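## Task

Using the lot numbers marked on the shelf edge under each spot (numbers may repeat), place one cardboard box from lot 451 and one from lot 434 on the desk, entirely on top with no overhang past its edge. All other cardboard boxes stay on their own shelves. Skip a lot if no box of it exists. The robot falling or ending tilted means failure.

## Robot and tools

Robot: a Hello Robot Stretch 3 with one arm. It has a two-wheeled base (0.33 m long, 0.34 m wide, rounded rear) that pivots about a point 0.05 m behind its front edge, a lift on a vertical mast, and a telescoping arm that reaches out to the robot's RIGHT side. The base cannot drive sideways, so to shift the gripper forward or back you drive the base. A folded wrist juts about 0.06 m past the right side and a turn sweeps a 0.28 m radius; an unfolded level wrist reaches beyond that circle.

Frames: the base frame sits on the floor midway between the drive wheels, x forward, y left, z up, in metres. hand_pose is reported in it, located where closed fingertips meet; with all wrist joints at zero its x axis points up, y back along the arm toward the mast, z toward the rear. The odometry frame is the base frame as it was when the scene began.

move: one action per call. Either "servos": "reboot" alone (re-enables servos that shut off; they then hold in place), or "base" and/or "joints", optionally with "speeds", "pace" or "contact_limits". All motions begin together.
- base: an object with exactly one key, an offset from where the base was last reported (or, if a move was still running, from where it is when the command lands). translate_m: metres, forward positive, -3 to 3. rotate_rad: radians, left positive, -6.4 to 6.4.
- joints: absolute targets by name. lift_m 0 to 1.1; arm_m 0 to 0.52 (extension); wrist_yaw_rad -1.345 to 4.42 (0 aims along the arm, positive swings toward the front); wrist_pitch_rad -1.57 to 0.451 (0 level, negative tips fingertips down); wrist_roll_rad -2.911 to 2.918 (0 = fingers side by side, level); gripper_m -0.089 to 0.179 (larger is wider; actual tip gap is 0.007 m smaller when nearly shut, 0.025 m smaller wide open); head_pan_rad -3.953 to 1.73 (0 forward, positive left, -1.57 looks along the arm); head_tilt_rad -1.53 to 0.419 (negative looks down). Tolerances for "done": 0.004 m for lift, arm, gripper; 0.02 rad yaw and roll; 0.05 pitch; 0.1 for head.
- pace: "default" or "max". Default/max top speeds: translate 0.12/0.30 m/s, rotate 0.76/1.90 rad/s, lift 0.11/0.15 m/s, arm 0.14/0.40 m/s. The base is capped at 0.10 m/s and 0.63 rad/s unless lift_m < 0.30, arm_m < 0.03 and wrist_yaw_rad > 2.54 together.
- speeds: per-key top speed overriding pace, not above the max.
- contact_limits: stop thresholds in motor_effort percent (1 to 100), given only next to that key's own command. arm_m: a number (negative sense when retracting). lift_m: {"down": n, "up": n}, percent of push beyond free motion; below about 12 it may trip in free motion; defaults are 32 to 47 down, 21 to 36 up. translate_m and rotate_rad: a number, checked on each wheel; without one the base has no contact stop.
- cameras: list of "head_camera", "nav_camera", "wrist_camera" or "all"; omitted means all, [] means none.
- blocking: true/omitted returns when everything rests; false returns within about 0.5 s while motion continues, and a later move overrides only the parts it names.
An unknown key makes a call invalid; an out-of-range value gets it refused, and after a refusal or an uncommanded stop, the reply's remaining move, wait and finished_scene calls are skipped.

wait: seconds 0 to 10; nothing new is commanded, ends early if running moves settle. stop: brakes all your running motions; braked parts report "stopped" and may keep pressing. zoom_image: camera name and region [x0, y0, x1, y1] in pixels of that camera's latest image, at most 504 by 504. finished_scene: scene = the current scene's number; irreversible.

Results: "move" reads done or the worst status. base_status/joint_status: moving, done, off_target (resting short and possibly still pushing), contact_stop (that joint goes slack until recommanded), time_out (a move is cut after 14 s), torque_fault (servo off, needs reboot). on_its_own describes uncommanded behaviour; "held at" is a target, not a reading. motor_effort is percent, positive toward higher values, bracket = peak in last action; positive wheel effort pushes forward; wrist pitch maxes near 45, roll near 72. lidar_m: 12 distances in 30-degree sectors starting straight ahead and going counter-clockwise (4th left, 7th behind, 10th right), seen in a plane 0.17 m up, so table legs not tops; "-" means nothing or too close. wrist_depth_mm and head_depth_mm: 7x7 grids of median depth, top-left first; "-" is unreadable. base_odometry counts wheel turns; if turned_by_wheels and turned_by_imu differ by over 0.15 rad, believe the IMU. base_tilt gives forward/right lean in degrees, with a few degrees of error. The pictures line orders the images. Head camera images are rotated: turn a quarter clockwise to view upright; nav camera: a quarter counter-clockwise. Calibration data for each camera is given in OpenCV form and may be slightly off.

Cautions: to grip, command gripper_m below the object's width; release with at least 0.05 above it. Before folding the wrist (yaw to 3.0) or unfolding, put lift between 0.32 and 0.95, pitch at -0.4, roll near 0; folded, lift may go down to 0.25. With yaw below -0.4 keep pitch at -0.5 or lower. Pushing with the gripper above about 0.45 m, or driving while hooked on something fixed, can tip the robot; if a lean appears, back the gripper away. Wrist and head push blindly and can fault. Avoid drops, releasing moving items, slams and hard shoves. Loose objects may occasionally be nudged by outside forces.

Each tool is called after ">>>" by a JSON object that holds its "method" and its "body".

## Session

>>> {"method": "move", "body": {"cameras": ["head_camera", "nav_camera"]}}

Scene clock: 0.00 s.
base_odometry: x=+0.000 y=+0.000 heading=+0.000
turned_by_wheels: +0.000
turned_by_imu: +0.000
base_tilt: forward=-0.3 right=-1.3
lidar_m: 0.73 0.73 0.86 1.54 2.67 1.27 1.01 1.12 1.82 1.63 1.41 0.83
head_depth_mm: 810 799 791 783 775 768 764 / 781 772 765 757 751 743 736 / 755 746 741 735 727 721 715 / 730 721 715 711 705 700 693 / 707 701 694 690 684 677 673 / 686 678 672 669 664 657 654 / 666 660 657 648 645 639 636
base_status: not commanded
joint_positions: lift_m=+0.374 arm_m=+0.001 wrist_yaw_rad=+3.009 wrist_pitch_rad=-0.462 wrist_roll_rad=+0.000 gripper_m=+0.037 head_pan_rad=+0.000 head_tilt_rad=-0.003
joint_status: not commanded
measured_speeds: all 0
motor_effort: left_wheel=-0.4 right_wheel=+0.1 lift_m=+22.4 arm_m=-2.9 wrist_yaw_rad=-1.0 wrist_pitch_rad=+1.9 wrist_roll_rad=-0.1 gripper_m=+0.3 head_pan_rad=+1.2 head_tilt_rad=+6.7
hand_pose: x=+0.0076 y=+0.0712 z=+0.3774 quat_wxyz=(+0.207, +0.697, +0.116, +0.676) (m; base frame)
wrist_depth_mm: - 139 - - - 908 708 / - 152 - - - 960 716 / - 169 965 - - 951 745 / 877 806 210 856 840 822 763 / 723 714 213 700 689 694 688 / 607 618 130 596 127 600 595 / 535 559 301 361 520 520 522
pictures: head_camera (sideways), nav_camera (sideways)
camera_calibration:
head_camera: T_world_to_cam=[[0.0492887, -0.0462825, -0.997712, 1.31413], [0.0559988, 0.997483, -0.0435055, 0.0559483], [0.997213, -0.0537263, 0.0517564, -0.117945], [0, 0, 0, 1]] pos_world=[0.0497116, -0.00132302, 1.31966]
nav_camera: T_world_to_cam=[[-0.023323, 0.0170411, 0.999583, -1.25824], [0.00971252, -0.999804, 0.0172715, 0.0276235], [0.999681, 0.0101113, 0.0231529, -0.0830631], [0, 0, 0, 1]] pos_world=[0.0534224, 0.0498997, 1.25916]

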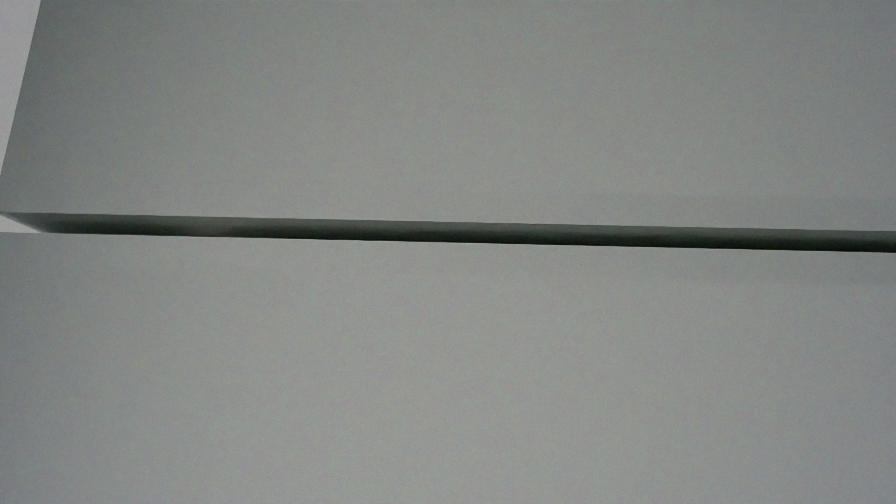

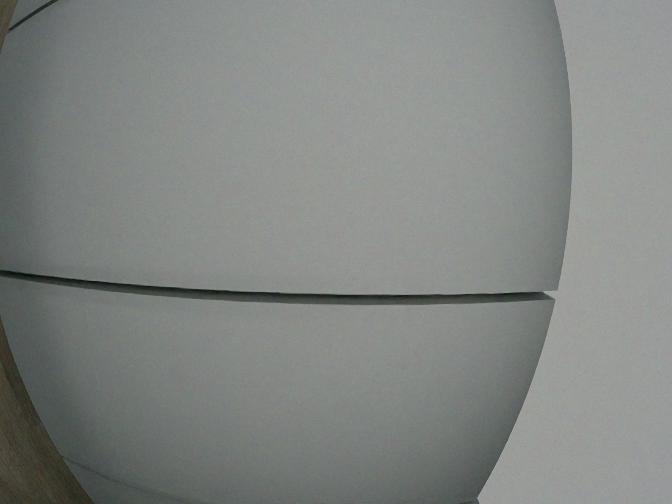

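>>> {"method": "move", "body": {"joints": {"head_pan_rad": 1.5, "head_tilt_rad": -0.3}, "pace": "max", "cameras": ["nav_camera"]}}

>>> {"method": "move", "body": {"joints": {"head_pan_rad": -1.57, "head_tilt_rad": -0.3}, "pace": "max", "cameras": ["nav_camera"]}}

>>> {"method": "move", "body": {"joints": {"head_pan_rad": -3.3, "head_tilt_rad": -0.3}, "pace": "max", "cameras": ["nav_camera"]}}

Scene clock: 9.57 s.
move: done
base_odometry: x=+0.000 y=+0.000 heading=+0.000
turned_by_wheels: +0.000
turned_by_imu: +0.000
base_tilt: forward=-0.4 right=-1.4
lidar_m: 0.73 0.73 0.86 1.54 2.67 1.26 1.01 1.12 1.83 1.64 1.40 0.83
head_depth_mm: 1073 1082 1105 1113 1136 1142 1165 / 1292 1307 1332 1346 1373 1403 1423 / 2517 1654 1673 1716 1744 1783 1578 / 2495 2651 2733 2914 2921 2076 1559 / 2438 2493 2635 2780 2904 2043 1546 / 2325 2426 2571 2674 2788 2025 1545 / 2250 2372 2461 2622 2695 1998 1550
base_status: not commanded
joint_positions: lift_m=+0.374 arm_m=+0.001 wrist_yaw_rad=+3.009 wrist_pitch_rad=-0.462 wrist_roll_rad=+0.000 gripper_m=+0.037 head_pan_rad=+1.508 head_tilt_rad=-0.300
joint_status: all done
measured_speeds: translate_m=+0.000 rotate_rad=+0.000 lift_m=+0.000 arm_m=+0.000 wrist_yaw_rad=+0.000 wrist_pitch_rad=+0.000 wrist_roll_rad=+0.000 head_pan_rad=-0.024 head_tilt_rad=+0.000
motor_effort: left_wheel=+0.1(0.8) right_wheel=+0.0(1.1) lift_m=+23.2(23.9) arm_m=-11.2(11.3) wrist_yaw_rad=-0.5(1.5) wrist_pitch_rad=+1.9(2.0) wrist_roll_rad=+0.1(0.3) gripper_m=-0.1(1.0) head_pan_rad=-3.3(5.7) head_tilt_rad=-3.2(8.0)
hand_pose: x=+0.0076 y=+0.0712 z=+0.3774 quat_wxyz=(+0.207, +0.697, +0.116, +0.676) (m; base frame)
wrist_depth_mm: - 139 - - - 919 705 / - 152 - - - 950 727 / - 169 972 - - 952 749 / 879 806 210 853 837 837 755 / 720 719 212 701 701 695 690 / 618 619 130 596 127 601 597 / 540 551 302 362 512 519 519
pictures: nav_camera (sideways)
camera_calibration:
nav_camera: T_world_to_cam=[[-0.000118282, 0.270691, 0.962666, -1.20994], [0.998745, -0.0481846, 0.0136717, 0.0262829], [0.0500865, 0.96146, -0.270346, 0.304784], [0, 0, 0, 1]] pos_world=[-0.0416586, 0.0357487, 1.24681]

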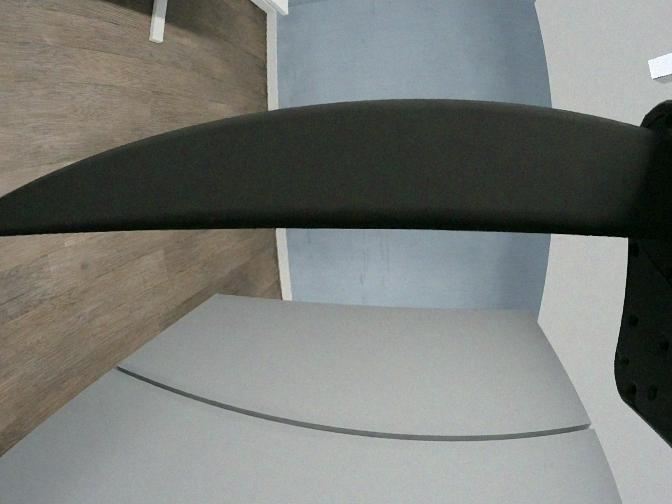

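Scene clock: 12.20 s.
move: done
base_odometry: x=+0.000 y=+0.000 heading=+0.000
turned_by_wheels: +0.000
turned_by_imu: +0.000
base_tilt: forward=-0.2 right=-1.2
lidar_m: 0.73 0.73 0.86 1.54 2.67 1.26 1.01 1.12 1.82 1.64 1.40 0.83
head_depth_mm: 1846 1856 1940 2046 2484 2083 1604 / 1958 2072 2198 2245 2258 2046 1579 / 1886 2032 2159 2275 2363 1998 1570 / 1741 1971 2096 2190 2180 1959 1571 / 1460 1515 1593 1710 1785 1854 1556 / 1644 1849 1960 2059 2076 1912 1558 / 1662 1810 1891 2004 1950 1896 1539
base_status: not commanded
joint_positions: lift_m=+0.374 arm_m=+0.001 wrist_yaw_rad=+3.009 wrist_pitch_rad=-0.462 wrist_roll_rad=+0.000 gripper_m=+0.037 head_pan_rad=-1.578 head_tilt_rad=-0.300
joint_status: all done
measured_speeds: translate_m=+0.000 rotate_rad=+0.000 lift_m=+0.000 arm_m=+0.000 wrist_yaw_rad=+0.000 wrist_pitch_rad=+0.000 wrist_roll_rad=+0.000 head_pan_rad=+0.024 head_tilt_rad=+0.000
motor_effort: left_wheel=-0.5(0.8) right_wheel=+0.5(1.1) lift_m=+23.4(24.0) arm_m=-13.4(13.4) wrist_yaw_rad=+0.0(1.6) wrist_pitch_rad=+1.9(2.1) wrist_roll_rad=+0.0(0.3) gripper_m=+0.6(1.1) head_pan_rad=+3.4(5.0) head_tilt_rad=-2.6(7.3)
hand_pose: x=+0.0076 y=+0.0712 z=+0.3774 quat_wxyz=(+0.207, +0.697, +0.116, +0.676) (m; base frame)
wrist_depth_mm: - 139 - - - 903 717 / - 152 - - - 980 740 / - 169 966 - - 951 742 / 879 795 210 842 845 838 768 / 714 713 213 703 701 700 698 / 620 609 130 595 127 590 597 / 543 552 301 357 521 520 522
pictures: nav_camera (sideways)
camera_calibration:
nav_camera: T_world_to_cam=[[0.015016, -0.270708, 0.962544, -1.20987], [-0.999883, -0.00687418, 0.0136652, 0.038483], [0.00291742, -0.962637, -0.27078, 0.305636], [0, 0, 0, 1]] pos_world=[0.0557543, -0.0330407, 1.24679]

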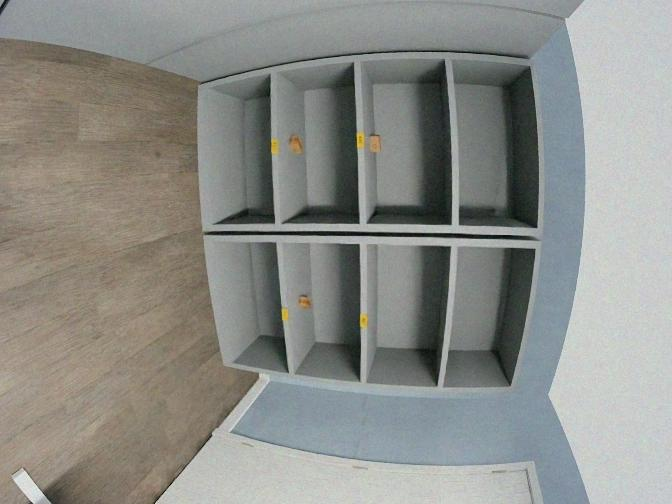

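Scene clock: 14.33 s.
move: done
base_odometry: x=+0.000 y=+0.000 heading=+0.000
turned_by_wheels: +0.000
turned_by_imu: +0.000
base_tilt: forward=-0.4 right=-1.3
lidar_m: 0.73 0.73 0.86 1.53 2.67 1.26 1.01 1.12 1.82 1.64 1.40 0.83
head_depth_mm: 1744 1853 1975 2093 1379 1793 1579 / 1647 1764 1861 1942 1360 1916 1580 / 1586 1664 1765 1839 1344 1436 1526 / 1503 1582 1660 1753 1341 1066 1477 / 1431 1511 1587 1657 1321 1002 1503 / 1379 1435 1505 1578 1313 954 1545 / 1332 1385 1441 1506 1303 907 1548
base_status: not commanded
joint_positions: lift_m=+0.374 arm_m=+0.001 wrist_yaw_rad=+3.009 wrist_pitch_rad=-0.462 wrist_roll_rad=+0.000 gripper_m=+0.037 head_pan_rad=-3.308 head_tilt_rad=-0.300
joint_status: all done
measured_speeds: translate_m=+0.000 rotate_rad=+0.000 lift_m=+0.000 arm_m=+0.000 wrist_yaw_rad=+0.000 wrist_pitch_rad=+0.000 wrist_roll_rad=+0.000 head_pan_rad=+0.024 head_tilt_rad=+0.000
motor_effort: left_wheel=-0.5(0.7) right_wheel=+0.5(0.9) lift_m=+23.5(24.0) arm_m=-13.2(13.7) wrist_yaw_rad=+0.2(1.8) wrist_pitch_rad=+1.9(2.0) wrist_roll_rad=+0.1(0.3) gripper_m=+0.8(1.1) head_pan_rad=+3.2(5.0) head_tilt_rad=-1.9(5.4)
hand_pose: x=+0.0076 y=+0.0712 z=+0.3774 quat_wxyz=(+0.207, +0.697, +0.116, +0.676) (m; base frame)
wrist_depth_mm: - 139 - - - 909 709 / - 152 - - - 945 725 / - 169 954 - - 965 739 / 874 806 209 847 828 827 763 / 722 710 213 710 702 702 690 / 626 618 130 590 126 596 585 / 543 550 301 361 516 521 524
pictures: nav_camera (sideways)
camera_calibration:
nav_camera: T_world_to_cam=[[-0.269668, 0.0280621, 0.962544, -1.20814], [0.151625, 0.988344, 0.0136652, 0.0314588], [-0.950941, 0.149631, -0.270779, 0.311455], [0, 0, 0, 1]] pos_world=[-0.0343901, -0.0437925, 1.24679]

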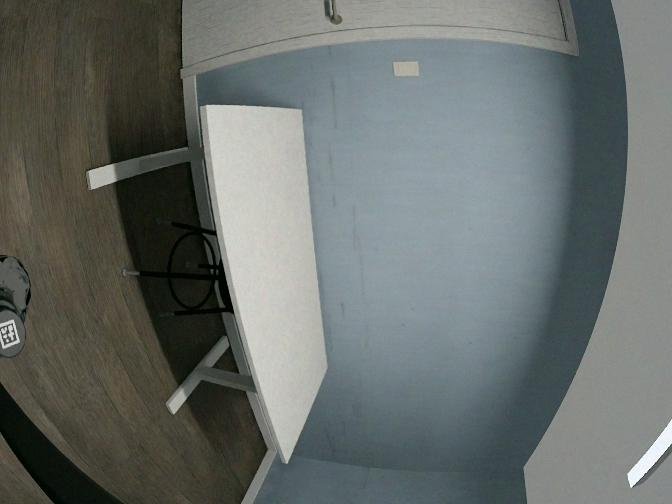

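>>> {"method": "move", "body": {"joints": {"head_pan_rad": -1.45, "head_tilt_rad": -0.4}, "pace": "max", "cameras": ["head_camera"]}}

Scene clock: 23.73 s.
move: done
base_odometry: x=+0.000 y=+0.000 heading=+0.000
turned_by_wheels: +0.000
turned_by_imu: +0.000
base_tilt: forward=-0.3 right=-1.3
lidar_m: 0.73 0.73 0.86 1.53 2.67 1.27 1.01 1.12 1.82 1.63 1.40 0.83
head_depth_mm: 1862 1959 2100 2221 2251 1844 1447 / 1849 1947 2047 2192 2371 1827 1448 / 1807 1930 2017 2167 2244 1824 1444 / 1430 1627 1628 1771 1958 1811 1430 / 1778 1891 1994 2112 2196 1782 1420 / 1739 1864 1925 2066 2184 1791 1408 / 1739 1843 1941 2055 2149 1785 1415
base_status: not commanded
joint_positions: lift_m=+0.374 arm_m=+0.001 wrist_yaw_rad=+3.009 wrist_pitch_rad=-0.462 wrist_roll_rad=+0.000 gripper_m=+0.037 head_pan_rad=-1.442 head_tilt_rad=-0.401
joint_status: all done
measured_speeds: translate_m=+0.000 rotate_rad=+0.000 lift_m=+0.000 arm_m=+0.000 wrist_yaw_rad=+0.000 wrist_pitch_rad=+0.000 wrist_roll_rad=+0.000 head_pan_rad=-0.024 head_tilt_rad=+0.000
motor_effort: left_wheel=-0.3(0.8) right_wheel=+0.9(1.3) lift_m=+23.2(24.1) arm_m=-12.8(13.6) wrist_yaw_rad=-0.4(1.7) wrist_pitch_rad=+1.9(2.1) wrist_roll_rad=-0.2(0.3) gripper_m=+0.1(1.0) head_pan_rad=-3.0(5.7) head_tilt_rad=-3.4(7.2)
hand_pose: x=+0.0076 y=+0.0712 z=+0.3774 quat_wxyz=(+0.207, +0.697, +0.116, +0.676) (m; base frame)
wrist_depth_mm: - 139 - - - 901 694 / - 152 - - - 980 730 / - 170 979 - - 951 755 / 877 802 211 848 844 837 771 / 725 719 213 714 701 691 681 / 615 621 130 582 127 591 590 / 539 553 301 363 516 528 521
pictures: head_camera (sideways)
camera_calibration:
head_camera: T_world_to_cam=[[-0.0897321, 0.331963, -0.939015, 1.23805], [0.99367, 0.0938212, -0.061787, 0.0740014], [0.0675885, -0.938615, -0.338281, 0.395436], [0, 0, 0, 1]] pos_world=[0.0108331, -0.0467685, 1.30089]

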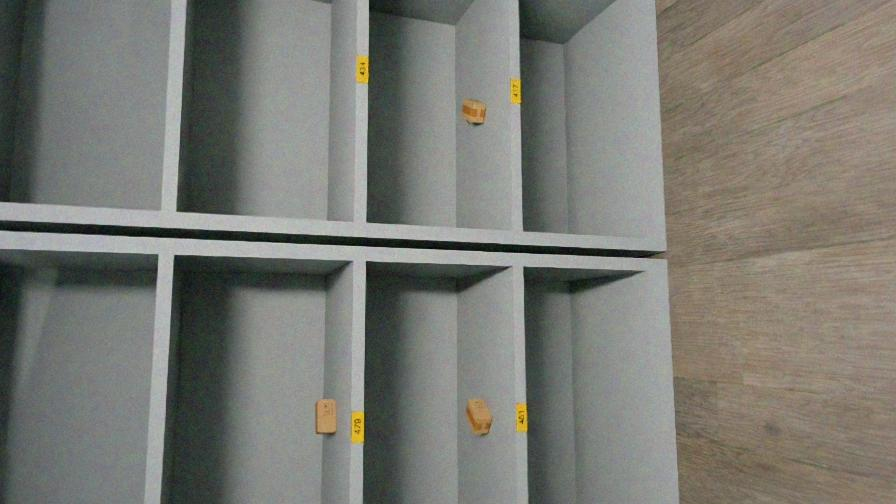

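>>> {"method": "zoom_image", "body": {"camera": "head_camera", "region": [505, 395, 537, 440]}}

>>> {"method": "zoom_image", "body": {"camera": "head_camera", "region": [350, 45, 380, 95]}}

>>> {"method": "zoom_image", "body": {"camera": "head_camera", "region": [500, 68, 532, 112]}}

>>> {"method": "zoom_image", "body": {"camera": "head_camera", "region": [342, 402, 372, 450]}}

Scaled by 11.200 from the camera's 896x504 image, which has a finer 1280x720 frame.

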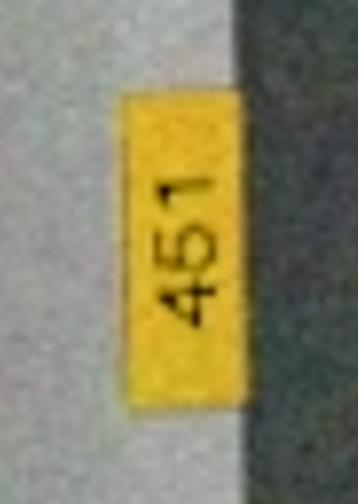

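Scaled by 10.080 from the camera's 896x504 image, which has a finer 1280x720 frame.

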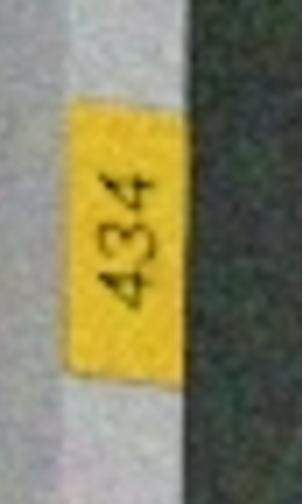

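Scaled by 11.455 from the camera's 896x504 image, which has a finer 1280x720 frame.

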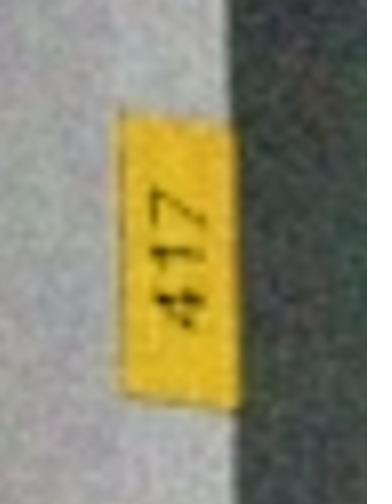

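Scaled by 10.500 from the camera's 896x504 image, which has a finer 1280x720 frame.

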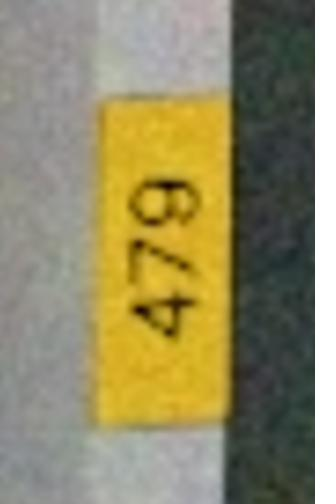

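>>> {"method": "move", "body": {"base": {"rotate_rad": -1.145}, "joints": {"lift_m": 0.28}, "pace": "max", "cameras": []}}

>>> {"method": "move", "body": {"base": {"translate_m": 1.0}, "pace": "max", "cameras": []}}

>>> {"method": "move", "body": {"base": {"rotate_rad": 1.393}, "joints": {"head_pan_rad": -1.57, "head_tilt_rad": -0.5}, "pace": "max", "cameras": ["head_camera"]}}

Scene clock: 72.77 s.
move: done
base_odometry: x=+0.000 y=+0.000 heading=-1.145
turned_by_wheels: -1.145
turned_by_imu: -1.122
base_tilt: forward=-0.3 right=-1.2
lidar_m: 1.62 0.87 0.73 0.73 0.82 1.34 2.67 1.27 1.01 1.11 1.74 1.64
head_depth_mm: 1286 1355 1434 1520 1128 932 1449 / 1313 1397 1482 1559 1117 1301 1383 / 1368 1447 1533 1652 1727 1751 1437 / 1394 1474 1589 1687 1835 1822 1422 / 1446 1532 1629 1756 1896 1812 1429 / 1491 1591 1703 1852 2006 1800 1421 / 1533 1639 1778 1924 2082 1768 1413
base_status: done
joint_positions: lift_m=+0.280 arm_m=+0.001 wrist_yaw_rad=+3.009 wrist_pitch_rad=-0.463 wrist_roll_rad=+0.000 gripper_m=+0.037 head_pan_rad=-1.450 head_tilt_rad=-0.401
joint_status: all done
measured_speeds: all 0
motor_effort: left_wheel=+7.0(14.6) right_wheel=-8.5(14.5) lift_m=+30.2(31.2) arm_m=-12.1(13.6) wrist_yaw_rad=+0.0(1.7) wrist_pitch_rad=+2.1(2.3) wrist_roll_rad=-0.1(0.3) gripper_m=+0.0(0.9) head_pan_rad=-2.7(3.9) head_tilt_rad=-1.0(2.5)
hand_pose: x=+0.0076 y=+0.0711 z=+0.2828 quat_wxyz=(+0.208, +0.697, +0.117, +0.676) (m; base frame)
wrist_depth_mm: 833 140 756 747 734 715 680 / 926 152 817 829 795 768 746 / 883 169 779 859 839 813 796 / 708 644 209 678 672 666 661 / 585 585 213 553 563 559 554 / 500 301 130 288 127 485 477 / 266 264 250 260 407 423 422
pictures: none
No camera images: "cameras" was empty.

Scene clock: 77.43 s.
move: done
base_odometry: x=+0.413 y=-0.911 heading=-1.145
turned_by_wheels: +0.000
turned_by_imu: +0.000
base_tilt: forward=-0.3 right=-1.2
lidar_m: 1.02 0.63 0.53 0.52 0.59 0.97 3.64 1.63 1.76 1.47 0.79 0.75
head_depth_mm: 1449 1520 1616 1721 1840 1831 1462 / 1485 1572 1664 1785 1912 1828 1443 / 1541 1631 1729 1863 1993 1826 1442 / 1585 1682 1804 1940 2092 1820 1428 / 1636 1751 1840 1958 2108 1730 1422 / 1261 1347 1423 1549 1591 1677 1416 / 1301 1407 1488 1610 1412 1547 1339
base_status: done
joint_positions: lift_m=+0.280 arm_m=+0.001 wrist_yaw_rad=+3.009 wrist_pitch_rad=-0.463 wrist_roll_rad=+0.000 gripper_m=+0.037 head_pan_rad=-1.450 head_tilt_rad=-0.401
joint_status: not commanded
measured_speeds: all 0
motor_effort: left_wheel=+4.1(16.2) right_wheel=+2.1(10.8) lift_m=+24.6(31.0) arm_m=-10.9(13.1) wrist_yaw_rad=+0.1(2.1) wrist_pitch_rad=+2.1(2.2) wrist_roll_rad=-0.1(0.3) gripper_m=+0.4(1.0) head_pan_rad=-2.3(3.1) head_tilt_rad=+0.2(1.8)
hand_pose: x=+0.0076 y=+0.0711 z=+0.2827 quat_wxyz=(+0.208, +0.697, +0.117, +0.676) (m; base frame)
wrist_depth_mm: 600 140 552 543 530 518 500 / 674 152 608 595 576 569 542 / 738 169 651 664 656 624 592 / 703 638 210 682 677 657 641 / 589 578 213 549 557 562 560 / 506 301 130 289 127 481 479 / 266 264 250 261 405 423 426
pictures: none
No camera images: "cameras" was empty.

Scene clock: 79.43 s.
move: done
base_odometry: x=+0.413 y=-0.911 heading=+0.248
turned_by_wheels: +1.393
turned_by_imu: +1.365
base_tilt: forward=-0.3 right=-1.1
lidar_m: 0.52 0.55 0.75 2.14 2.17 1.63 1.75 1.47 0.75 1.10 0.74 0.54
head_depth_mm: 836 982 1036 801 1037 942 1013 / 864 989 1065 788 1249 972 1227 / 892 986 1062 780 1245 963 1252 / 914 984 1044 768 1244 955 1246 / 908 988 1050 759 1239 949 1243 / 911 990 1040 754 1224 945 1231 / 914 989 1041 795 1225 942 1231
base_status: done
joint_positions: lift_m=+0.280 arm_m=+0.001 wrist_yaw_rad=+3.009 wrist_pitch_rad=-0.463 wrist_roll_rad=+0.000 gripper_m=+0.037 head_pan_rad=-1.573 head_tilt_rad=-0.500
joint_status: all done
measured_speeds: all 0
motor_effort: left_wheel=-5.6(14.7) right_wheel=+9.6(14.6) lift_m=+25.6(25.8) arm_m=-13.0(13.6) wrist_yaw_rad=-0.8(1.3) wrist_pitch_rad=+2.1(2.2) wrist_roll_rad=+0.0(0.3) gripper_m=+0.5(1.0) head_pan_rad=+0.0(4.1) head_tilt_rad=-3.8(7.3)
hand_pose: x=+0.0076 y=+0.0711 z=+0.2827 quat_wxyz=(+0.208, +0.697, +0.117, +0.676) (m; base frame)
wrist_depth_mm: - 140 - - - 901 632 / - 152 - - - 981 631 / 873 170 789 853 845 829 633 / 709 639 210 680 671 663 624 / 583 575 212 558 564 557 552 / 498 302 130 289 127 483 482 / 265 261 249 260 410 421 427
pictures: head_camera (sideways)
camera_calibration:
head_camera: T_world_to_cam=[[-0.045299, 0.432589, -0.900453, 1.18746], [0.997416, -0.030733, -0.0649414, 0.0780771], [-0.0557665, -0.901067, -0.430079, 0.515649], [0, 0, 0, 1]] pos_world=[0.00467132, -0.0466465, 1.29609]

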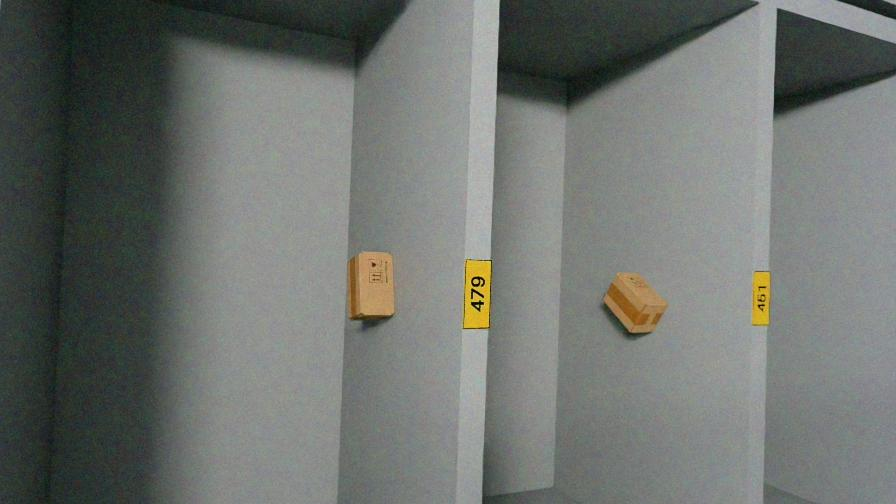

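>>> {"method": "zoom_image", "body": {"camera": "head_camera", "region": [590, 260, 680, 345]}}

>>> {"method": "move", "body": {"joints": {"lift_m": 0.6}, "base": {"translate_m": 0.037}, "pace": "max", "cameras": []}}

>>> {"method": "move", "body": {"joints": {"wrist_yaw_rad": 0.0, "wrist_pitch_rad": -0.4, "gripper_m": 0.179}, "pace": "max", "cameras": []}}

>>> {"method": "move", "body": {"joints": {"wrist_pitch_rad": -0.2, "lift_m": 0.52, "arm_m": 0.25}, "cameras": ["wrist_camera"]}}

Scaled by 5.600 from the camera's 896x504 image, which has a finer 1280x720 frame.

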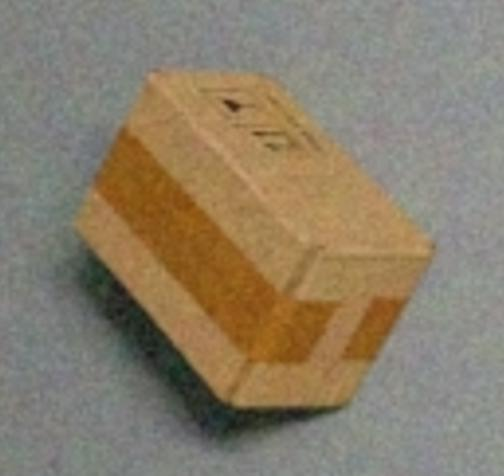

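Scene clock: 103.70 s.
move: done
base_odometry: x=+0.449 y=-0.901 heading=+0.248
turned_by_wheels: +0.000
turned_by_imu: +0.000
base_tilt: forward=-0.4 right=-1.2
lidar_m: 0.49 0.51 0.70 1.98 2.20 1.65 1.79 1.51 0.77 1.10 0.68 0.50
head_depth_mm: 842 982 1061 798 1140 975 1106 / 866 983 1067 789 1250 968 1260 / 893 986 1064 777 1260 966 1245 / 910 989 1045 771 1250 964 1243 / 912 985 1050 758 1231 960 1237 / 916 992 1050 754 1230 948 1239 / 914 989 1044 792 1172 943 1201
base_status: done
joint_positions: lift_m=+0.600 arm_m=+0.001 wrist_yaw_rad=+3.009 wrist_pitch_rad=-0.463 wrist_roll_rad=+0.000 gripper_m=+0.037 head_pan_rad=-1.570 head_tilt_rad=-0.500
joint_status: all done
measured_speeds: all 0
motor_effort: left_wheel=-2.6(9.1) right_wheel=+8.0(14.8) lift_m=+27.9(34.8) arm_m=-9.2(11.7) wrist_yaw_rad=-0.5(1.9) wrist_pitch_rad=+2.2(2.3) wrist_roll_rad=+0.1(0.3) gripper_m=+0.4(0.9) head_pan_rad=+3.3(4.1) head_tilt_rad=-3.2(4.4)
hand_pose: x=+0.0076 y=+0.0710 z=+0.6027 quat_wxyz=(+0.208, +0.697, +0.117, +0.676) (m; base frame)
wrist_depth_mm: - 139 - - - 837 587 / - 152 - - - 863 585 / - 169 - - - 859 601 / - - 209 - - 896 603 / - - 213 - - 908 602 / 891 895 130 852 127 854 617 / 789 778 293 771 739 773 626
pictures: none
No camera images: "cameras" was empty.

Scene clock: 105.67 s.
move: done
base_odometry: x=+0.449 y=-0.901 heading=+0.248
turned_by_wheels: +0.000
turned_by_imu: +0.000
base_tilt: forward=-0.3 right=-1.3
lidar_m: 0.49 0.51 0.70 1.99 2.20 1.66 1.79 1.50 0.77 1.10 0.68 0.50
head_depth_mm: 836 986 1061 798 1136 978 1108 / 862 991 1065 786 1253 969 1263 / 893 982 1065 778 1254 964 1252 / 914 983 1044 769 1254 958 1245 / 914 986 1049 761 1238 957 1241 / 913 986 1048 756 1236 949 1232 / 911 984 1046 792 1176 944 1195
base_status: not commanded
joint_positions: lift_m=+0.600 arm_m=+0.001 wrist_yaw_rad=+0.003 wrist_pitch_rad=-0.420 wrist_roll_rad=+0.000 gripper_m=+0.179 head_pan_rad=-1.570 head_tilt_rad=-0.500
joint_status: all done
measured_speeds: all 0
motor_effort: left_wheel=-1.9(2.6) right_wheel=+8.7(8.7) lift_m=+22.9(27.8) arm_m=-8.9(9.8) wrist_yaw_rad=-2.7(8.3) wrist_pitch_rad=+3.2(5.4) wrist_roll_rad=+0.0(0.3) gripper_m=+0.9(83.7) head_pan_rad=+3.7(4.1) head_tilt_rad=-2.8(4.3)
hand_pose: x=-0.0208 y=-0.3697 z=+0.6122 quat_wxyz=(+0.692, +0.149, -0.691, -0.147) (m; base frame)
wrist_depth_mm: 551 681 - - - 765 559 / 541 628 623 578 601 587 533 / 481 482 474 465 458 448 439 / 554 684 - - - 818 553 / 580 641 - - - 870 533 / 119 141 - - - - 121 / 118 772 776 759 754 727 108
pictures: none
No camera images: "cameras" was empty.

Scene clock: 108.73 s.
move: done
base_odometry: x=+0.449 y=-0.901 heading=+0.248
turned_by_wheels: +0.000
turned_by_imu: +0.000
base_tilt: forward=-0.3 right=-1.2
lidar_m: 0.49 0.51 0.70 1.99 2.20 1.66 1.79 1.50 0.77 1.10 0.68 0.51
head_depth_mm: 838 985 1053 799 1140 978 1106 / 866 981 1063 788 1254 971 1258 / 898 983 1060 779 1258 968 575 / 912 987 1045 771 1250 958 649 / 911 986 1048 757 1236 953 1238 / 912 983 1050 752 1224 948 1239 / 912 987 1051 791 1177 939 1204
base_status: not commanded
joint_positions: lift_m=+0.520 arm_m=+0.250 wrist_yaw_rad=+0.003 wrist_pitch_rad=-0.222 wrist_roll_rad=+0.000 gripper_m=+0.179 head_pan_rad=-1.570 head_tilt_rad=-0.500
joint_status: all done
measured_speeds: all 0
motor_effort: left_wheel=-2.5(2.7) right_wheel=+7.7(8.7) lift_m=+23.5(26.2) arm_m=+13.3(15.0) wrist_yaw_rad=-3.8(4.8) wrist_pitch_rad=+3.6(6.4) wrist_roll_rad=+0.1(0.3) gripper_m=+0.7(1.0) head_pan_rad=+3.0(4.0) head_tilt_rad=-2.8(3.5)
hand_pose: x=-0.0208 y=-0.6397 z=+0.5789 quat_wxyz=(+0.703, +0.079, -0.702, -0.077) (m; base frame)
wrist_depth_mm: 522 - - 549 545 543 534 / 542 - - - - - 532 / 498 536 481 368 517 523 505 / 354 351 351 342 350 348 344 / 264 251 262 263 260 260 260 / 119 145 209 209 209 208 121 / 118 213 206 201 199 198 108
pictures: wrist_camera
camera_calibration:
wrist_camera: T_world_to_cam=[[-0.998866, -0.0441632, -0.0177716, -0.0320466], [-0.00194759, 0.410913, -0.911672, 0.823115], [0.047565, -0.910604, -0.410533, -0.177651], [0, 0, 0, 1]] pos_world=[-0.0219572, -0.501414, 0.676909]

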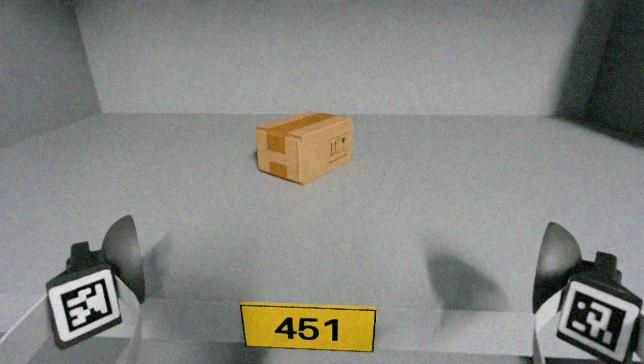

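>>> {"method": "move", "body": {"base": {"translate_m": 0.126}, "joints": {"wrist_yaw_rad": -0.38, "arm_m": 0.3}, "cameras": ["wrist_camera"]}}

Scene clock: 170.47 s.
move: done
base_odometry: x=+0.571 y=-0.871 heading=+0.248
turned_by_wheels: +0.000
turned_by_imu: -0.001
base_tilt: forward=-0.3 right=-1.2
lidar_m: 0.36 0.38 0.52 1.47 2.72 1.76 1.92 0.91 0.85 1.10 0.51 0.38
head_depth_mm: 846 989 1061 795 1257 979 1267 / 873 987 1061 784 1253 970 1265 / 897 982 1049 776 1245 965 591 / 911 984 1047 769 1244 960 615 / 911 984 1049 758 1236 956 1239 / 910 988 1042 794 1176 950 1213 / 774 837 853 772 896 887 1019
base_status: done
joint_positions: lift_m=+0.520 arm_m=+0.300 wrist_yaw_rad=-0.377 wrist_pitch_rad=-0.222 wrist_roll_rad=+0.000 gripper_m=+0.179 head_pan_rad=-1.570 head_tilt_rad=-0.500
joint_status: all done
measured_speeds: all 0
motor_effort: left_wheel=+6.3(7.4) right_wheel=+4.2(12.9) lift_m=+26.0(26.6) arm_m=+10.4(14.4) wrist_yaw_rad=-3.3(4.7) wrist_pitch_rad=+3.5(3.6) wrist_roll_rad=+0.1(0.3) gripper_m=+0.7(1.2) head_pan_rad=+2.9(3.9) head_tilt_rad=-2.1(3.2)
hand_pose: x=-0.1115 y=-0.6724 z=+0.5789 quat_wxyz=(+0.676, -0.055, -0.705, -0.209) (m; base frame)
wrist_depth_mm: 448 477 512 547 - 584 454 / 469 503 542 - - 612 460 / 482 511 476 473 523 517 453 / 353 351 301 332 346 344 344 / 264 249 262 261 260 260 258 / 119 145 209 207 208 208 121 / 118 169 174 173 179 199 108
pictures: wrist_camera
camera_calibration:
wrist_camera: T_world_to_cam=[[-0.944025, 0.329393, -0.0177713, 0.133134], [0.150568, 0.382334, -0.911674, 0.834208], [-0.293505, -0.86332, -0.410529, -0.209443], [0, 0, 0, 1]] pos_world=[-0.0613959, -0.543615, 0.67691]

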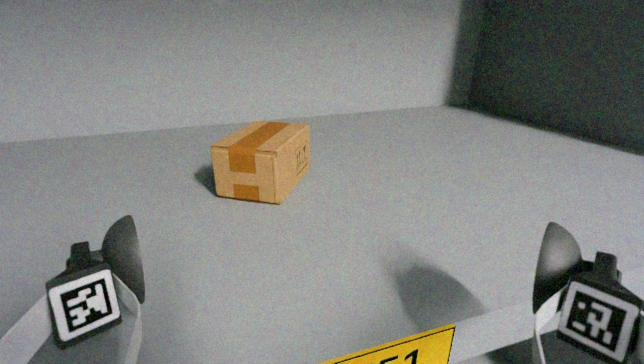

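>>> {"method": "move", "body": {"joints": {"arm_m": 0.475}, "contact_limits": {"arm_m": 35}, "cameras": ["wrist_camera"]}}

Scene clock: 188.13 s.
move: done
base_odometry: x=+0.571 y=-0.871 heading=+0.248
turned_by_wheels: +0.000
turned_by_imu: +0.000
base_tilt: forward=-0.2 right=-1.1
lidar_m: 0.36 0.38 0.52 1.47 2.71 1.76 1.91 0.91 0.85 1.10 0.51 0.38
head_depth_mm: 846 987 1052 794 1258 977 1262 / 871 986 1063 785 1254 968 1261 / 901 983 1047 774 1252 783 609 / 912 988 1050 767 1248 765 1252 / 907 988 1047 757 1236 952 1237 / 913 985 1044 802 1180 949 1220 / 773 837 853 771 894 887 1014
base_status: not commanded
joint_positions: lift_m=+0.520 arm_m=+0.475 wrist_yaw_rad=-0.377 wrist_pitch_rad=-0.222 wrist_roll_rad=+0.000 gripper_m=+0.179 head_pan_rad=-1.570 head_tilt_rad=-0.500
joint_status: all done
measured_speeds: all 0
motor_effort: left_wheel=+5.9(6.7) right_wheel=+4.8(5.6) lift_m=+27.8(28.9) arm_m=+12.9(15.2) wrist_yaw_rad=-3.0(4.5) wrist_pitch_rad=+3.6(3.7) wrist_roll_rad=-0.1(0.3) gripper_m=+1.1(1.1) head_pan_rad=+2.7(4.3) head_tilt_rad=-2.0(2.2)
contact_limits: arm_m 35 (drawing in: default 31, maximum 55; extending or still: default 40, maximum 69)
hand_pose: x=-0.1116 y=-0.8474 z=+0.5789 quat_wxyz=(+0.676, -0.055, -0.705, -0.209) (m; base frame)
wrist_depth_mm: 302 323 348 376 411 445 455 / 320 340 368 399 433 478 468 / 337 356 393 424 459 501 459 / 345 349 346 343 345 346 342 / 263 248 259 166 246 257 256 / 119 145 192 135 199 207 121 / 119 168 168 139 172 172 108
pictures: wrist_camera
camera_calibration:
wrist_camera: T_world_to_cam=[[-0.94398, 0.329525, -0.0177707, 0.190858], [0.150615, 0.382298, -0.911682, 0.901099], [-0.293628, -0.863286, -0.410513, -0.360512], [0, 0, 0, 1]] pos_world=[-0.0614095, -0.718606, 0.676912]

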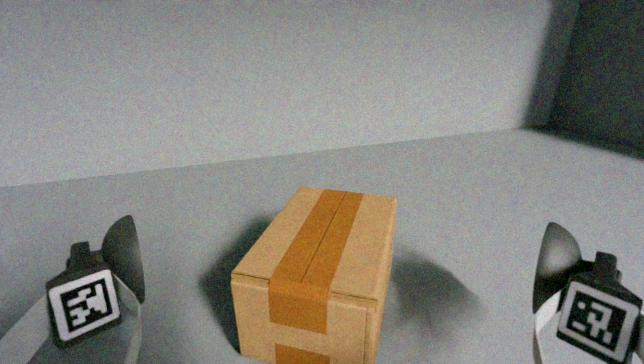

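>>> {"method": "move", "body": {"joints": {"arm_m": 0.493}, "contact_limits": {"arm_m": 35}, "cameras": []}}

>>> {"method": "move", "body": {"joints": {"gripper_m": 0.02}, "cameras": ["wrist_camera"]}}

Scene clock: 199.00 s.
move: done
base_odometry: x=+0.571 y=-0.871 heading=+0.248
turned_by_wheels: +0.000
turned_by_imu: +0.000
base_tilt: forward=-0.2 right=-1.1
lidar_m: 0.36 0.38 0.52 1.47 2.71 1.76 1.91 0.91 0.85 1.10 0.51 0.38
head_depth_mm: 847 978 1053 791 1255 975 1271 / 871 989 1063 788 1248 971 1262 / 906 983 1047 776 1250 787 608 / 911 983 1047 763 1253 786 1243 / 909 986 1046 759 1235 953 1243 / 913 983 1052 795 1182 949 1223 / 770 835 855 770 892 888 1019
base_status: not commanded
joint_positions: lift_m=+0.520 arm_m=+0.493 wrist_yaw_rad=-0.377 wrist_pitch_rad=-0.222 wrist_roll_rad=+0.000 gripper_m=+0.179 head_pan_rad=-1.570 head_tilt_rad=-0.500
joint_status: all done
measured_speeds: all 0
motor_effort: left_wheel=+6.1(6.8) right_wheel=+4.1(5.2) lift_m=+29.9(30.4) arm_m=+13.5(14.5) wrist_yaw_rad=-2.8(4.3) wrist_pitch_rad=+3.6(3.7) wrist_roll_rad=-0.2(0.2) gripper_m=+0.6(1.1) head_pan_rad=+2.8(3.5) head_tilt_rad=-0.9(1.9)
contact_limits: arm_m 35 (drawing in: default 31, maximum 55; extending or still: default 40, maximum 69)
hand_pose: x=-0.1116 y=-0.8654 z=+0.5789 quat_wxyz=(+0.676, -0.055, -0.705, -0.209) (m; base frame)
wrist_depth_mm: 290 308 331 359 389 429 450 / 304 327 352 380 414 464 460 / 322 338 369 407 437 470 453 / 328 347 347 344 343 343 342 / 262 249 260 167 234 257 256 / 119 145 200 133 192 206 121 / 118 168 162 120 161 172 108
pictures: none
No camera images: "cameras" was empty.

Scene clock: 201.13 s.
move: done
base_odometry: x=+0.571 y=-0.871 heading=+0.248
turned_by_wheels: +0.000
turned_by_imu: +0.000
base_tilt: forward=-0.5 right=-1.1
lidar_m: 0.36 0.38 0.52 1.47 2.71 1.76 1.91 0.91 0.85 1.10 0.51 0.38
head_depth_mm: 845 990 1060 796 1250 979 1269 / 871 987 1063 787 1254 969 1251 / 901 984 1050 774 1254 787 606 / 912 981 1045 766 1253 785 1247 / 910 985 1049 756 1240 949 1244 / 905 988 1043 796 1181 947 1221 / 772 834 851 768 893 885 1020
base_status: not commanded
joint_positions: lift_m=+0.520 arm_m=+0.493 wrist_yaw_rad=-0.378 wrist_pitch_rad=-0.209 wrist_roll_rad=+0.000 gripper_m=+0.021 head_pan_rad=-1.570 head_tilt_rad=-0.500
joint_status: all done
measured_speeds: all 0
motor_effort: left_wheel=+6.1(6.7) right_wheel=+4.3(5.4) lift_m=+26.1(31.1) arm_m=+13.2(13.8) wrist_yaw_rad=-1.1(4.6) wrist_pitch_rad=+1.3(3.6) wrist_roll_rad=-0.2(0.3) gripper_m=-17.9(89.6) head_pan_rad=+3.0(3.7) head_tilt_rad=+0.1(1.8)
contact_limits: arm_m 35 (drawing in: default 31, maximum 55; extending or still: default 40, maximum 69)
hand_pose: x=-0.1122 y=-0.8662 z=+0.5819 quat_wxyz=(+0.677, -0.059, -0.704, -0.205) (m; base frame)
wrist_depth_mm: 290 309 331 356 390 429 448 / 305 323 352 381 413 460 460 / 320 342 370 406 442 483 457 / 330 348 361 361 358 359 356 / 272 269 160 170 165 266 265 / 214 214 129 136 131 204 212 / 178 110 166 131 165 165 176
pictures: wrist_camera
camera_calibration:
wrist_camera: T_world_to_cam=[[-0.943686, 0.330393, -0.0172436, 0.197003], [0.146883, 0.371693, -0.916662, 0.904423], [-0.29645, -0.867574, -0.39929, -0.386237], [0, 0, 0, 1]] pos_world=[-0.0614349, -0.736345, 0.678227]

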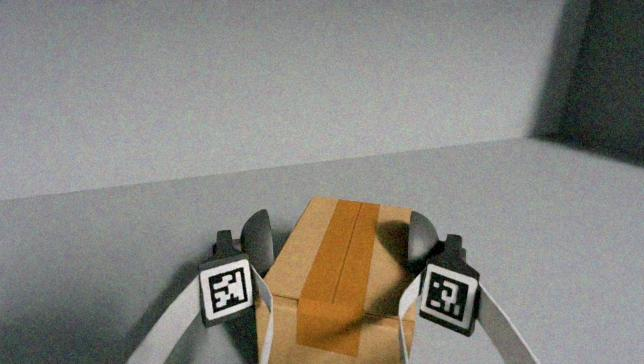

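>>> {"method": "move", "body": {"joints": {"lift_m": 0.56}, "speeds": {"lift_m": 0.06}, "cameras": []}}

>>> {"method": "move", "body": {"joints": {"arm_m": 0.0}, "speeds": {"arm_m": 0.2}, "cameras": ["wrist_camera"]}}

Scene clock: 233.40 s.
move: done
base_odometry: x=+0.571 y=-0.871 heading=+0.248
turned_by_wheels: +0.000
turned_by_imu: +0.000
base_tilt: forward=-0.4 right=-1.1
lidar_m: 0.36 0.38 0.52 1.47 2.71 1.76 1.91 0.91 0.85 1.10 0.51 0.38
head_depth_mm: 848 983 1059 793 1245 976 1267 / 872 982 1059 785 1256 969 1258 / 905 982 1048 777 1248 729 581 / 910 987 1043 764 1244 784 1248 / 912 983 1040 758 1233 949 1240 / 911 983 1041 797 1191 944 1214 / 771 838 853 771 894 887 1016
base_status: not commanded
joint_positions: lift_m=+0.560 arm_m=+0.493 wrist_yaw_rad=-0.379 wrist_pitch_rad=-0.224 wrist_roll_rad=+0.000 gripper_m=+0.021 head_pan_rad=-1.570 head_tilt_rad=-0.500
joint_status: all done
measured_speeds: all 0
motor_effort: left_wheel=+6.1(6.4) right_wheel=+4.1(4.9) lift_m=+29.3(35.1) arm_m=+12.4(13.4) wrist_yaw_rad=-2.5(3.5) wrist_pitch_rad=+3.8(4.1) wrist_roll_rad=-0.1(0.3) gripper_m=-16.7(18.1) head_pan_rad=+3.3(3.6) head_tilt_rad=-0.1(0.9)
contact_limits: arm_m 35 (drawing in: default 31, maximum 55; extending or still: default 40, maximum 69)
hand_pose: x=-0.1119 y=-0.8651 z=+0.6184 quat_wxyz=(+0.676, -0.054, -0.705, -0.210) (m; base frame)
wrist_depth_mm: 291 307 335 358 391 429 449 / 304 326 349 378 414 459 461 / 319 344 371 404 444 497 473 / 336 361 392 417 443 437 436 / 334 337 161 171 176 330 330 / 269 267 129 137 130 265 263 / 222 108 207 134 131 207 220
pictures: none
No camera images: "cameras" was empty.

Scene clock: 237.57 s.
move: done
base_odometry: x=+0.571 y=-0.871 heading=+0.248
turned_by_wheels: +0.000
turned_by_imu: +0.000
base_tilt: forward=-0.3 right=-1.2
lidar_m: 0.36 0.38 0.52 1.47 2.72 1.76 1.91 0.91 0.85 1.10 0.51 0.38
head_depth_mm: 844 989 1062 800 1254 979 1266 / 868 984 1059 784 1258 971 1261 / 901 988 1041 776 1242 967 1245 / 910 988 1048 766 1252 959 1250 / 911 989 1049 759 1238 954 1246 / 914 990 1046 797 1175 947 1219 / 775 834 852 772 896 887 1016
base_status: not commanded
joint_positions: lift_m=+0.560 arm_m=+0.001 wrist_yaw_rad=-0.379 wrist_pitch_rad=-0.224 wrist_roll_rad=+0.000 gripper_m=+0.021 head_pan_rad=-1.570 head_tilt_rad=-0.500
joint_status: all done
measured_speeds: all 0
motor_effort: left_wheel=+6.1(6.7) right_wheel=+4.5(5.3) lift_m=+26.0(29.2) arm_m=-12.5(15.0) wrist_yaw_rad=-1.4(3.7) wrist_pitch_rad=+4.1(4.2) wrist_roll_rad=+0.1(0.3) gripper_m=-16.4(17.1) head_pan_rad=+2.8(3.6) head_tilt_rad=+0.8(1.4)
hand_pose: x=-0.1118 y=-0.3726 z=+0.6182 quat_wxyz=(+0.675, -0.054, -0.705, -0.210) (m; base frame)
wrist_depth_mm: - - - - 815 591 533 / - - - - 854 604 889 / 632 681 669 678 674 589 658 / 456 452 455 484 537 633 - / 390 410 153 172 176 689 - / 680 - 129 137 130 716 - / 686 99 - 134 128 760 864
pictures: wrist_camera
camera_calibration:
wrist_camera: T_world_to_cam=[[-0.943449, 0.331037, -0.0178736, 0.0355385], [0.152185, 0.384567, -0.910466, 0.755709], [-0.294524, -0.861698, -0.413198, 0.0675589], [0, 0, 0, 1]] pos_world=[-0.0615814, -0.24417, 0.716597]

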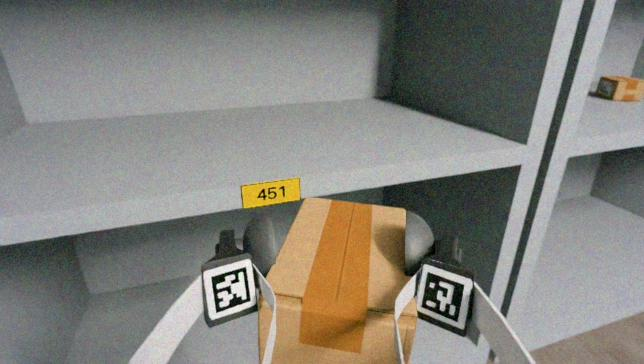

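>>> {"method": "move", "body": {"base": {"translate_m": -0.08}, "joints": {"wrist_pitch_rad": -0.4, "wrist_yaw_rad": 2.6}, "cameras": []}}

>>> {"method": "move", "body": {"base": {"rotate_rad": -1.29}, "joints": {"lift_m": 0.285, "wrist_pitch_rad": -0.3}, "pace": "max", "cameras": ["nav_camera"]}}

Scene clock: 253.17 s.
move: done
base_odometry: x=+0.494 y=-0.890 heading=+0.248
turned_by_wheels: +0.000
turned_by_imu: +0.000
base_tilt: forward=-0.3 right=-1.0
lidar_m: 0.44 0.46 0.64 1.79 2.24 1.70 1.84 1.55 0.80 1.10 0.62 0.46
head_depth_mm: 840 987 1062 797 1195 981 1200 / 870 987 1065 787 1255 973 1254 / 897 985 1061 778 1249 963 1244 / 905 987 1049 767 1257 962 1248 / 907 986 1045 759 1240 956 1236 / 909 985 1045 750 1235 949 1238 / 910 972 1020 793 1122 944 1172
base_status: done
joint_positions: lift_m=+0.560 arm_m=+0.001 wrist_yaw_rad=+2.597 wrist_pitch_rad=-0.421 wrist_roll_rad=+0.000 gripper_m=+0.021 head_pan_rad=-1.570 head_tilt_rad=-0.500
joint_status: all done
measured_speeds: all 0
motor_effort: left_wheel=-8.7(11.7) right_wheel=-3.0(10.4) lift_m=+31.7(32.0) arm_m=-6.2(9.5) wrist_yaw_rad=+2.1(5.2) wrist_pitch_rad=+3.4(5.8) wrist_roll_rad=-0.1(0.3) gripper_m=-16.2(16.9) head_pan_rad=+2.8(3.6) head_tilt_rad=+1.5(1.8)
hand_pose: x=+0.0949 y=+0.0460 z=+0.5721 quat_wxyz=(+0.329, +0.705, -0.044, +0.626) (m; base frame)
wrist_depth_mm: - - - 801 566 424 338 / - - - 872 600 448 354 / - - - - 642 473 367 / - - - - 699 495 381 / - - 160 172 176 530 401 / 862 915 129 137 130 519 421 / 205 108 716 134 129 529 441
pictures: none
No camera images: "cameras" was empty.

Scene clock: 255.97 s.
move: done
base_odometry: x=+0.494 y=-0.890 heading=-1.042
turned_by_wheels: -1.290
turned_by_imu: -1.270
base_tilt: forward=-0.3 right=-1.3
lidar_m: 0.75 0.50 0.44 0.44 0.53 0.96 2.64 1.69 1.83 1.55 0.80 1.00
head_depth_mm: 1489 1600 1720 1877 2003 1670 1349 / 1528 1643 1792 1953 2072 1656 1344 / 1579 1699 1844 2009 2101 1655 1335 / 1643 1770 1923 2124 2138 1629 1332 / 1679 1792 1947 2103 1954 1619 1314 / 1285 1420 1510 1648 1830 1561 1316 / 1311 1466 1346 1701 1326 1510 1275
base_status: done
joint_positions: lift_m=+0.285 arm_m=+0.001 wrist_yaw_rad=+2.597 wrist_pitch_rad=-0.330 wrist_roll_rad=+0.000 gripper_m=+0.021 head_pan_rad=-1.570 head_tilt_rad=-0.500
joint_status: all done
measured_speeds: all 0
motor_effort: left_wheel=+6.0(12.7) right_wheel=-8.5(13.3) lift_m=+27.3(29.9) arm_m=-8.4(8.4) wrist_yaw_rad=+1.5(3.6) wrist_pitch_rad=+5.0(7.5) wrist_roll_rad=+0.2(0.6) gripper_m=-16.2(16.9) head_pan_rad=+2.7(3.3) head_tilt_rad=+1.3(2.2)
hand_pose: x=+0.1003 y=+0.0550 z=+0.3178 quat_wxyz=(+0.300, +0.703, -0.075, +0.641) (m; base frame)
wrist_depth_mm: 403 417 440 462 487 506 537 / 429 446 472 501 526 549 584 / 465 476 510 539 568 604 629 / 493 519 547 580 621 660 654 / 538 562 161 172 175 689 643 / 561 579 129 138 130 562 565 / 494 108 290 134 130 454 483
pictures: nav_camera (sideways)
camera_calibration:
nav_camera: T_world_to_cam=[[0.0174169, -0.456186, 0.889714, -1.11483], [-0.999789, -0.0176047, 0.0105452, 0.0425475], [0.0108526, -0.88971, -0.456396, 0.547146], [0, 0, 0, 1]] pos_world=[0.0560175, -0.0210187, 1.24115]

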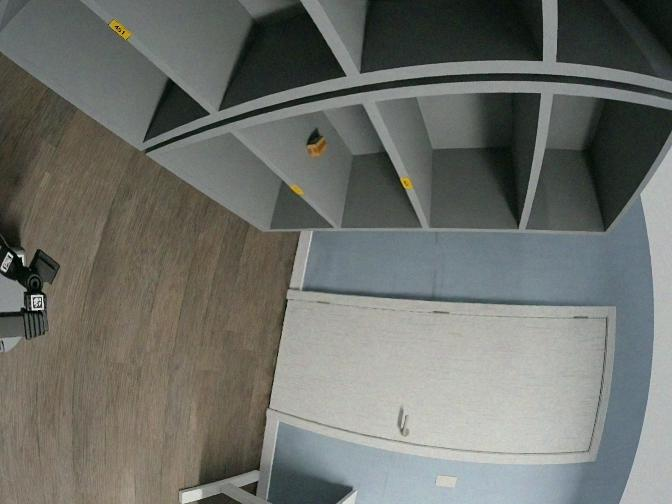

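>>> {"method": "move", "body": {"base": {"translate_m": -1.375}, "pace": "max", "cameras": []}}

>>> {"method": "move", "body": {"base": {"rotate_rad": -0.312}, "joints": {"lift_m": 0.82, "wrist_pitch_rad": -0.4}, "pace": "max", "cameras": ["head_camera"]}}

Scene clock: 270.73 s.
move: done
base_odometry: x=-0.200 y=+0.297 heading=-1.042
turned_by_wheels: +0.000
turned_by_imu: +0.000
base_tilt: forward=-0.4 right=-1.1
lidar_m: 1.59 0.96 0.85 0.85 1.01 2.33 2.34 1.32 0.80 1.05 1.70 1.96
head_depth_mm: 1166 1242 1338 1393 965 826 1319 / 1193 1280 1391 1387 955 1378 1306 / 1231 1321 1435 1376 947 1549 1328 / 1264 1357 1491 1351 945 1497 1317 / 1305 1413 1537 1616 944 1565 1286 / 1333 1443 1569 1739 1013 1618 1301 / 1379 1485 1646 1829 1972 1602 1304
base_status: done
joint_positions: lift_m=+0.285 arm_m=+0.001 wrist_yaw_rad=+2.597 wrist_pitch_rad=-0.330 wrist_roll_rad=+0.000 gripper_m=+0.021 head_pan_rad=-1.570 head_tilt_rad=-0.500
joint_status: not commanded
measured_speeds: all 0
motor_effort: left_wheel=-2.9(14.2) right_wheel=-1.6(15.0) lift_m=+25.8(31.5) arm_m=-11.1(13.4) wrist_yaw_rad=+0.9(3.8) wrist_pitch_rad=+5.0(5.2) wrist_roll_rad=-0.1(0.3) gripper_m=-16.5(17.0) head_pan_rad=+2.7(3.3) head_tilt_rad=+3.0(3.6)
hand_pose: x=+0.1002 y=+0.0551 z=+0.3179 quat_wxyz=(+0.300, +0.703, -0.075, +0.641) (m; base frame)
wrist_depth_mm: 759 774 820 856 914 963 - / 801 839 888 930 996 - - / 858 914 945 - - - - / 909 896 879 877 872 862 857 / 708 702 160 171 175 687 679 / 578 601 129 137 130 561 562 / 489 108 290 134 131 458 480
pictures: none
No camera images: "cameras" was empty.

Scene clock: 275.10 s.
move: done
base_odometry: x=-0.200 y=+0.297 heading=-1.354
turned_by_wheels: -0.312
turned_by_imu: -0.306
base_tilt: forward=-0.4 right=-1.2
lidar_m: 1.95 1.22 0.89 0.85 0.88 1.20 2.34 2.06 1.00 0.80 1.04 2.01
head_depth_mm: 1214 1301 1432 1400 966 1558 1352 / 1208 1316 1431 1395 958 1511 1343 / 1207 1299 1426 1366 950 1497 1295 / 1211 1299 1418 1350 945 1545 1327 / 1206 1294 1419 1344 939 1569 1318 / 1199 1303 1422 1329 927 1512 1312 / 1198 1295 1414 1305 924 1495 1276
base_status: done
joint_positions: lift_m=+0.820 arm_m=+0.001 wrist_yaw_rad=+2.597 wrist_pitch_rad=-0.421 wrist_roll_rad=+0.000 gripper_m=+0.021 head_pan_rad=-1.570 head_tilt_rad=-0.500
joint_status: all done
measured_speeds: all 0
motor_effort: left_wheel=+5.3(13.8) right_wheel=-8.6(14.6) lift_m=+28.5(35.1) arm_m=-11.5(12.1) wrist_yaw_rad=+1.5(3.4) wrist_pitch_rad=+3.5(6.8) wrist_roll_rad=-0.3(0.3) gripper_m=-16.3(17.2) head_pan_rad=+2.4(3.0) head_tilt_rad=+3.2(4.0)
hand_pose: x=+0.0947 y=+0.0460 z=+0.8319 quat_wxyz=(+0.329, +0.705, -0.043, +0.626) (m; base frame)
wrist_depth_mm: 704 783 876 995 - - - / 756 825 934 - - - - / 795 874 - - - - - / 858 972 - - - - - / 927 - 160 171 175 - - / 986 - 129 137 130 - - / 206 108 990 134 130 972 -
pictures: head_camera (sideways)
camera_calibration:
head_camera: T_world_to_cam=[[-0.0466384, 0.432446, -0.900453, 1.18747], [0.997506, -0.027644, -0.0649414, 0.0780765], [-0.0529758, -0.901236, -0.430079, 0.515632], [0, 0, 0, 1]] pos_world=[0.00481579, -0.0466507, 1.29609]

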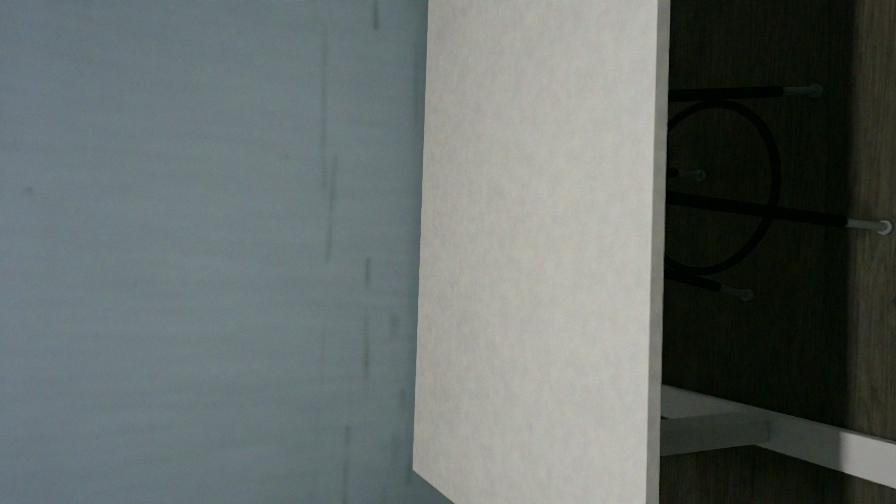

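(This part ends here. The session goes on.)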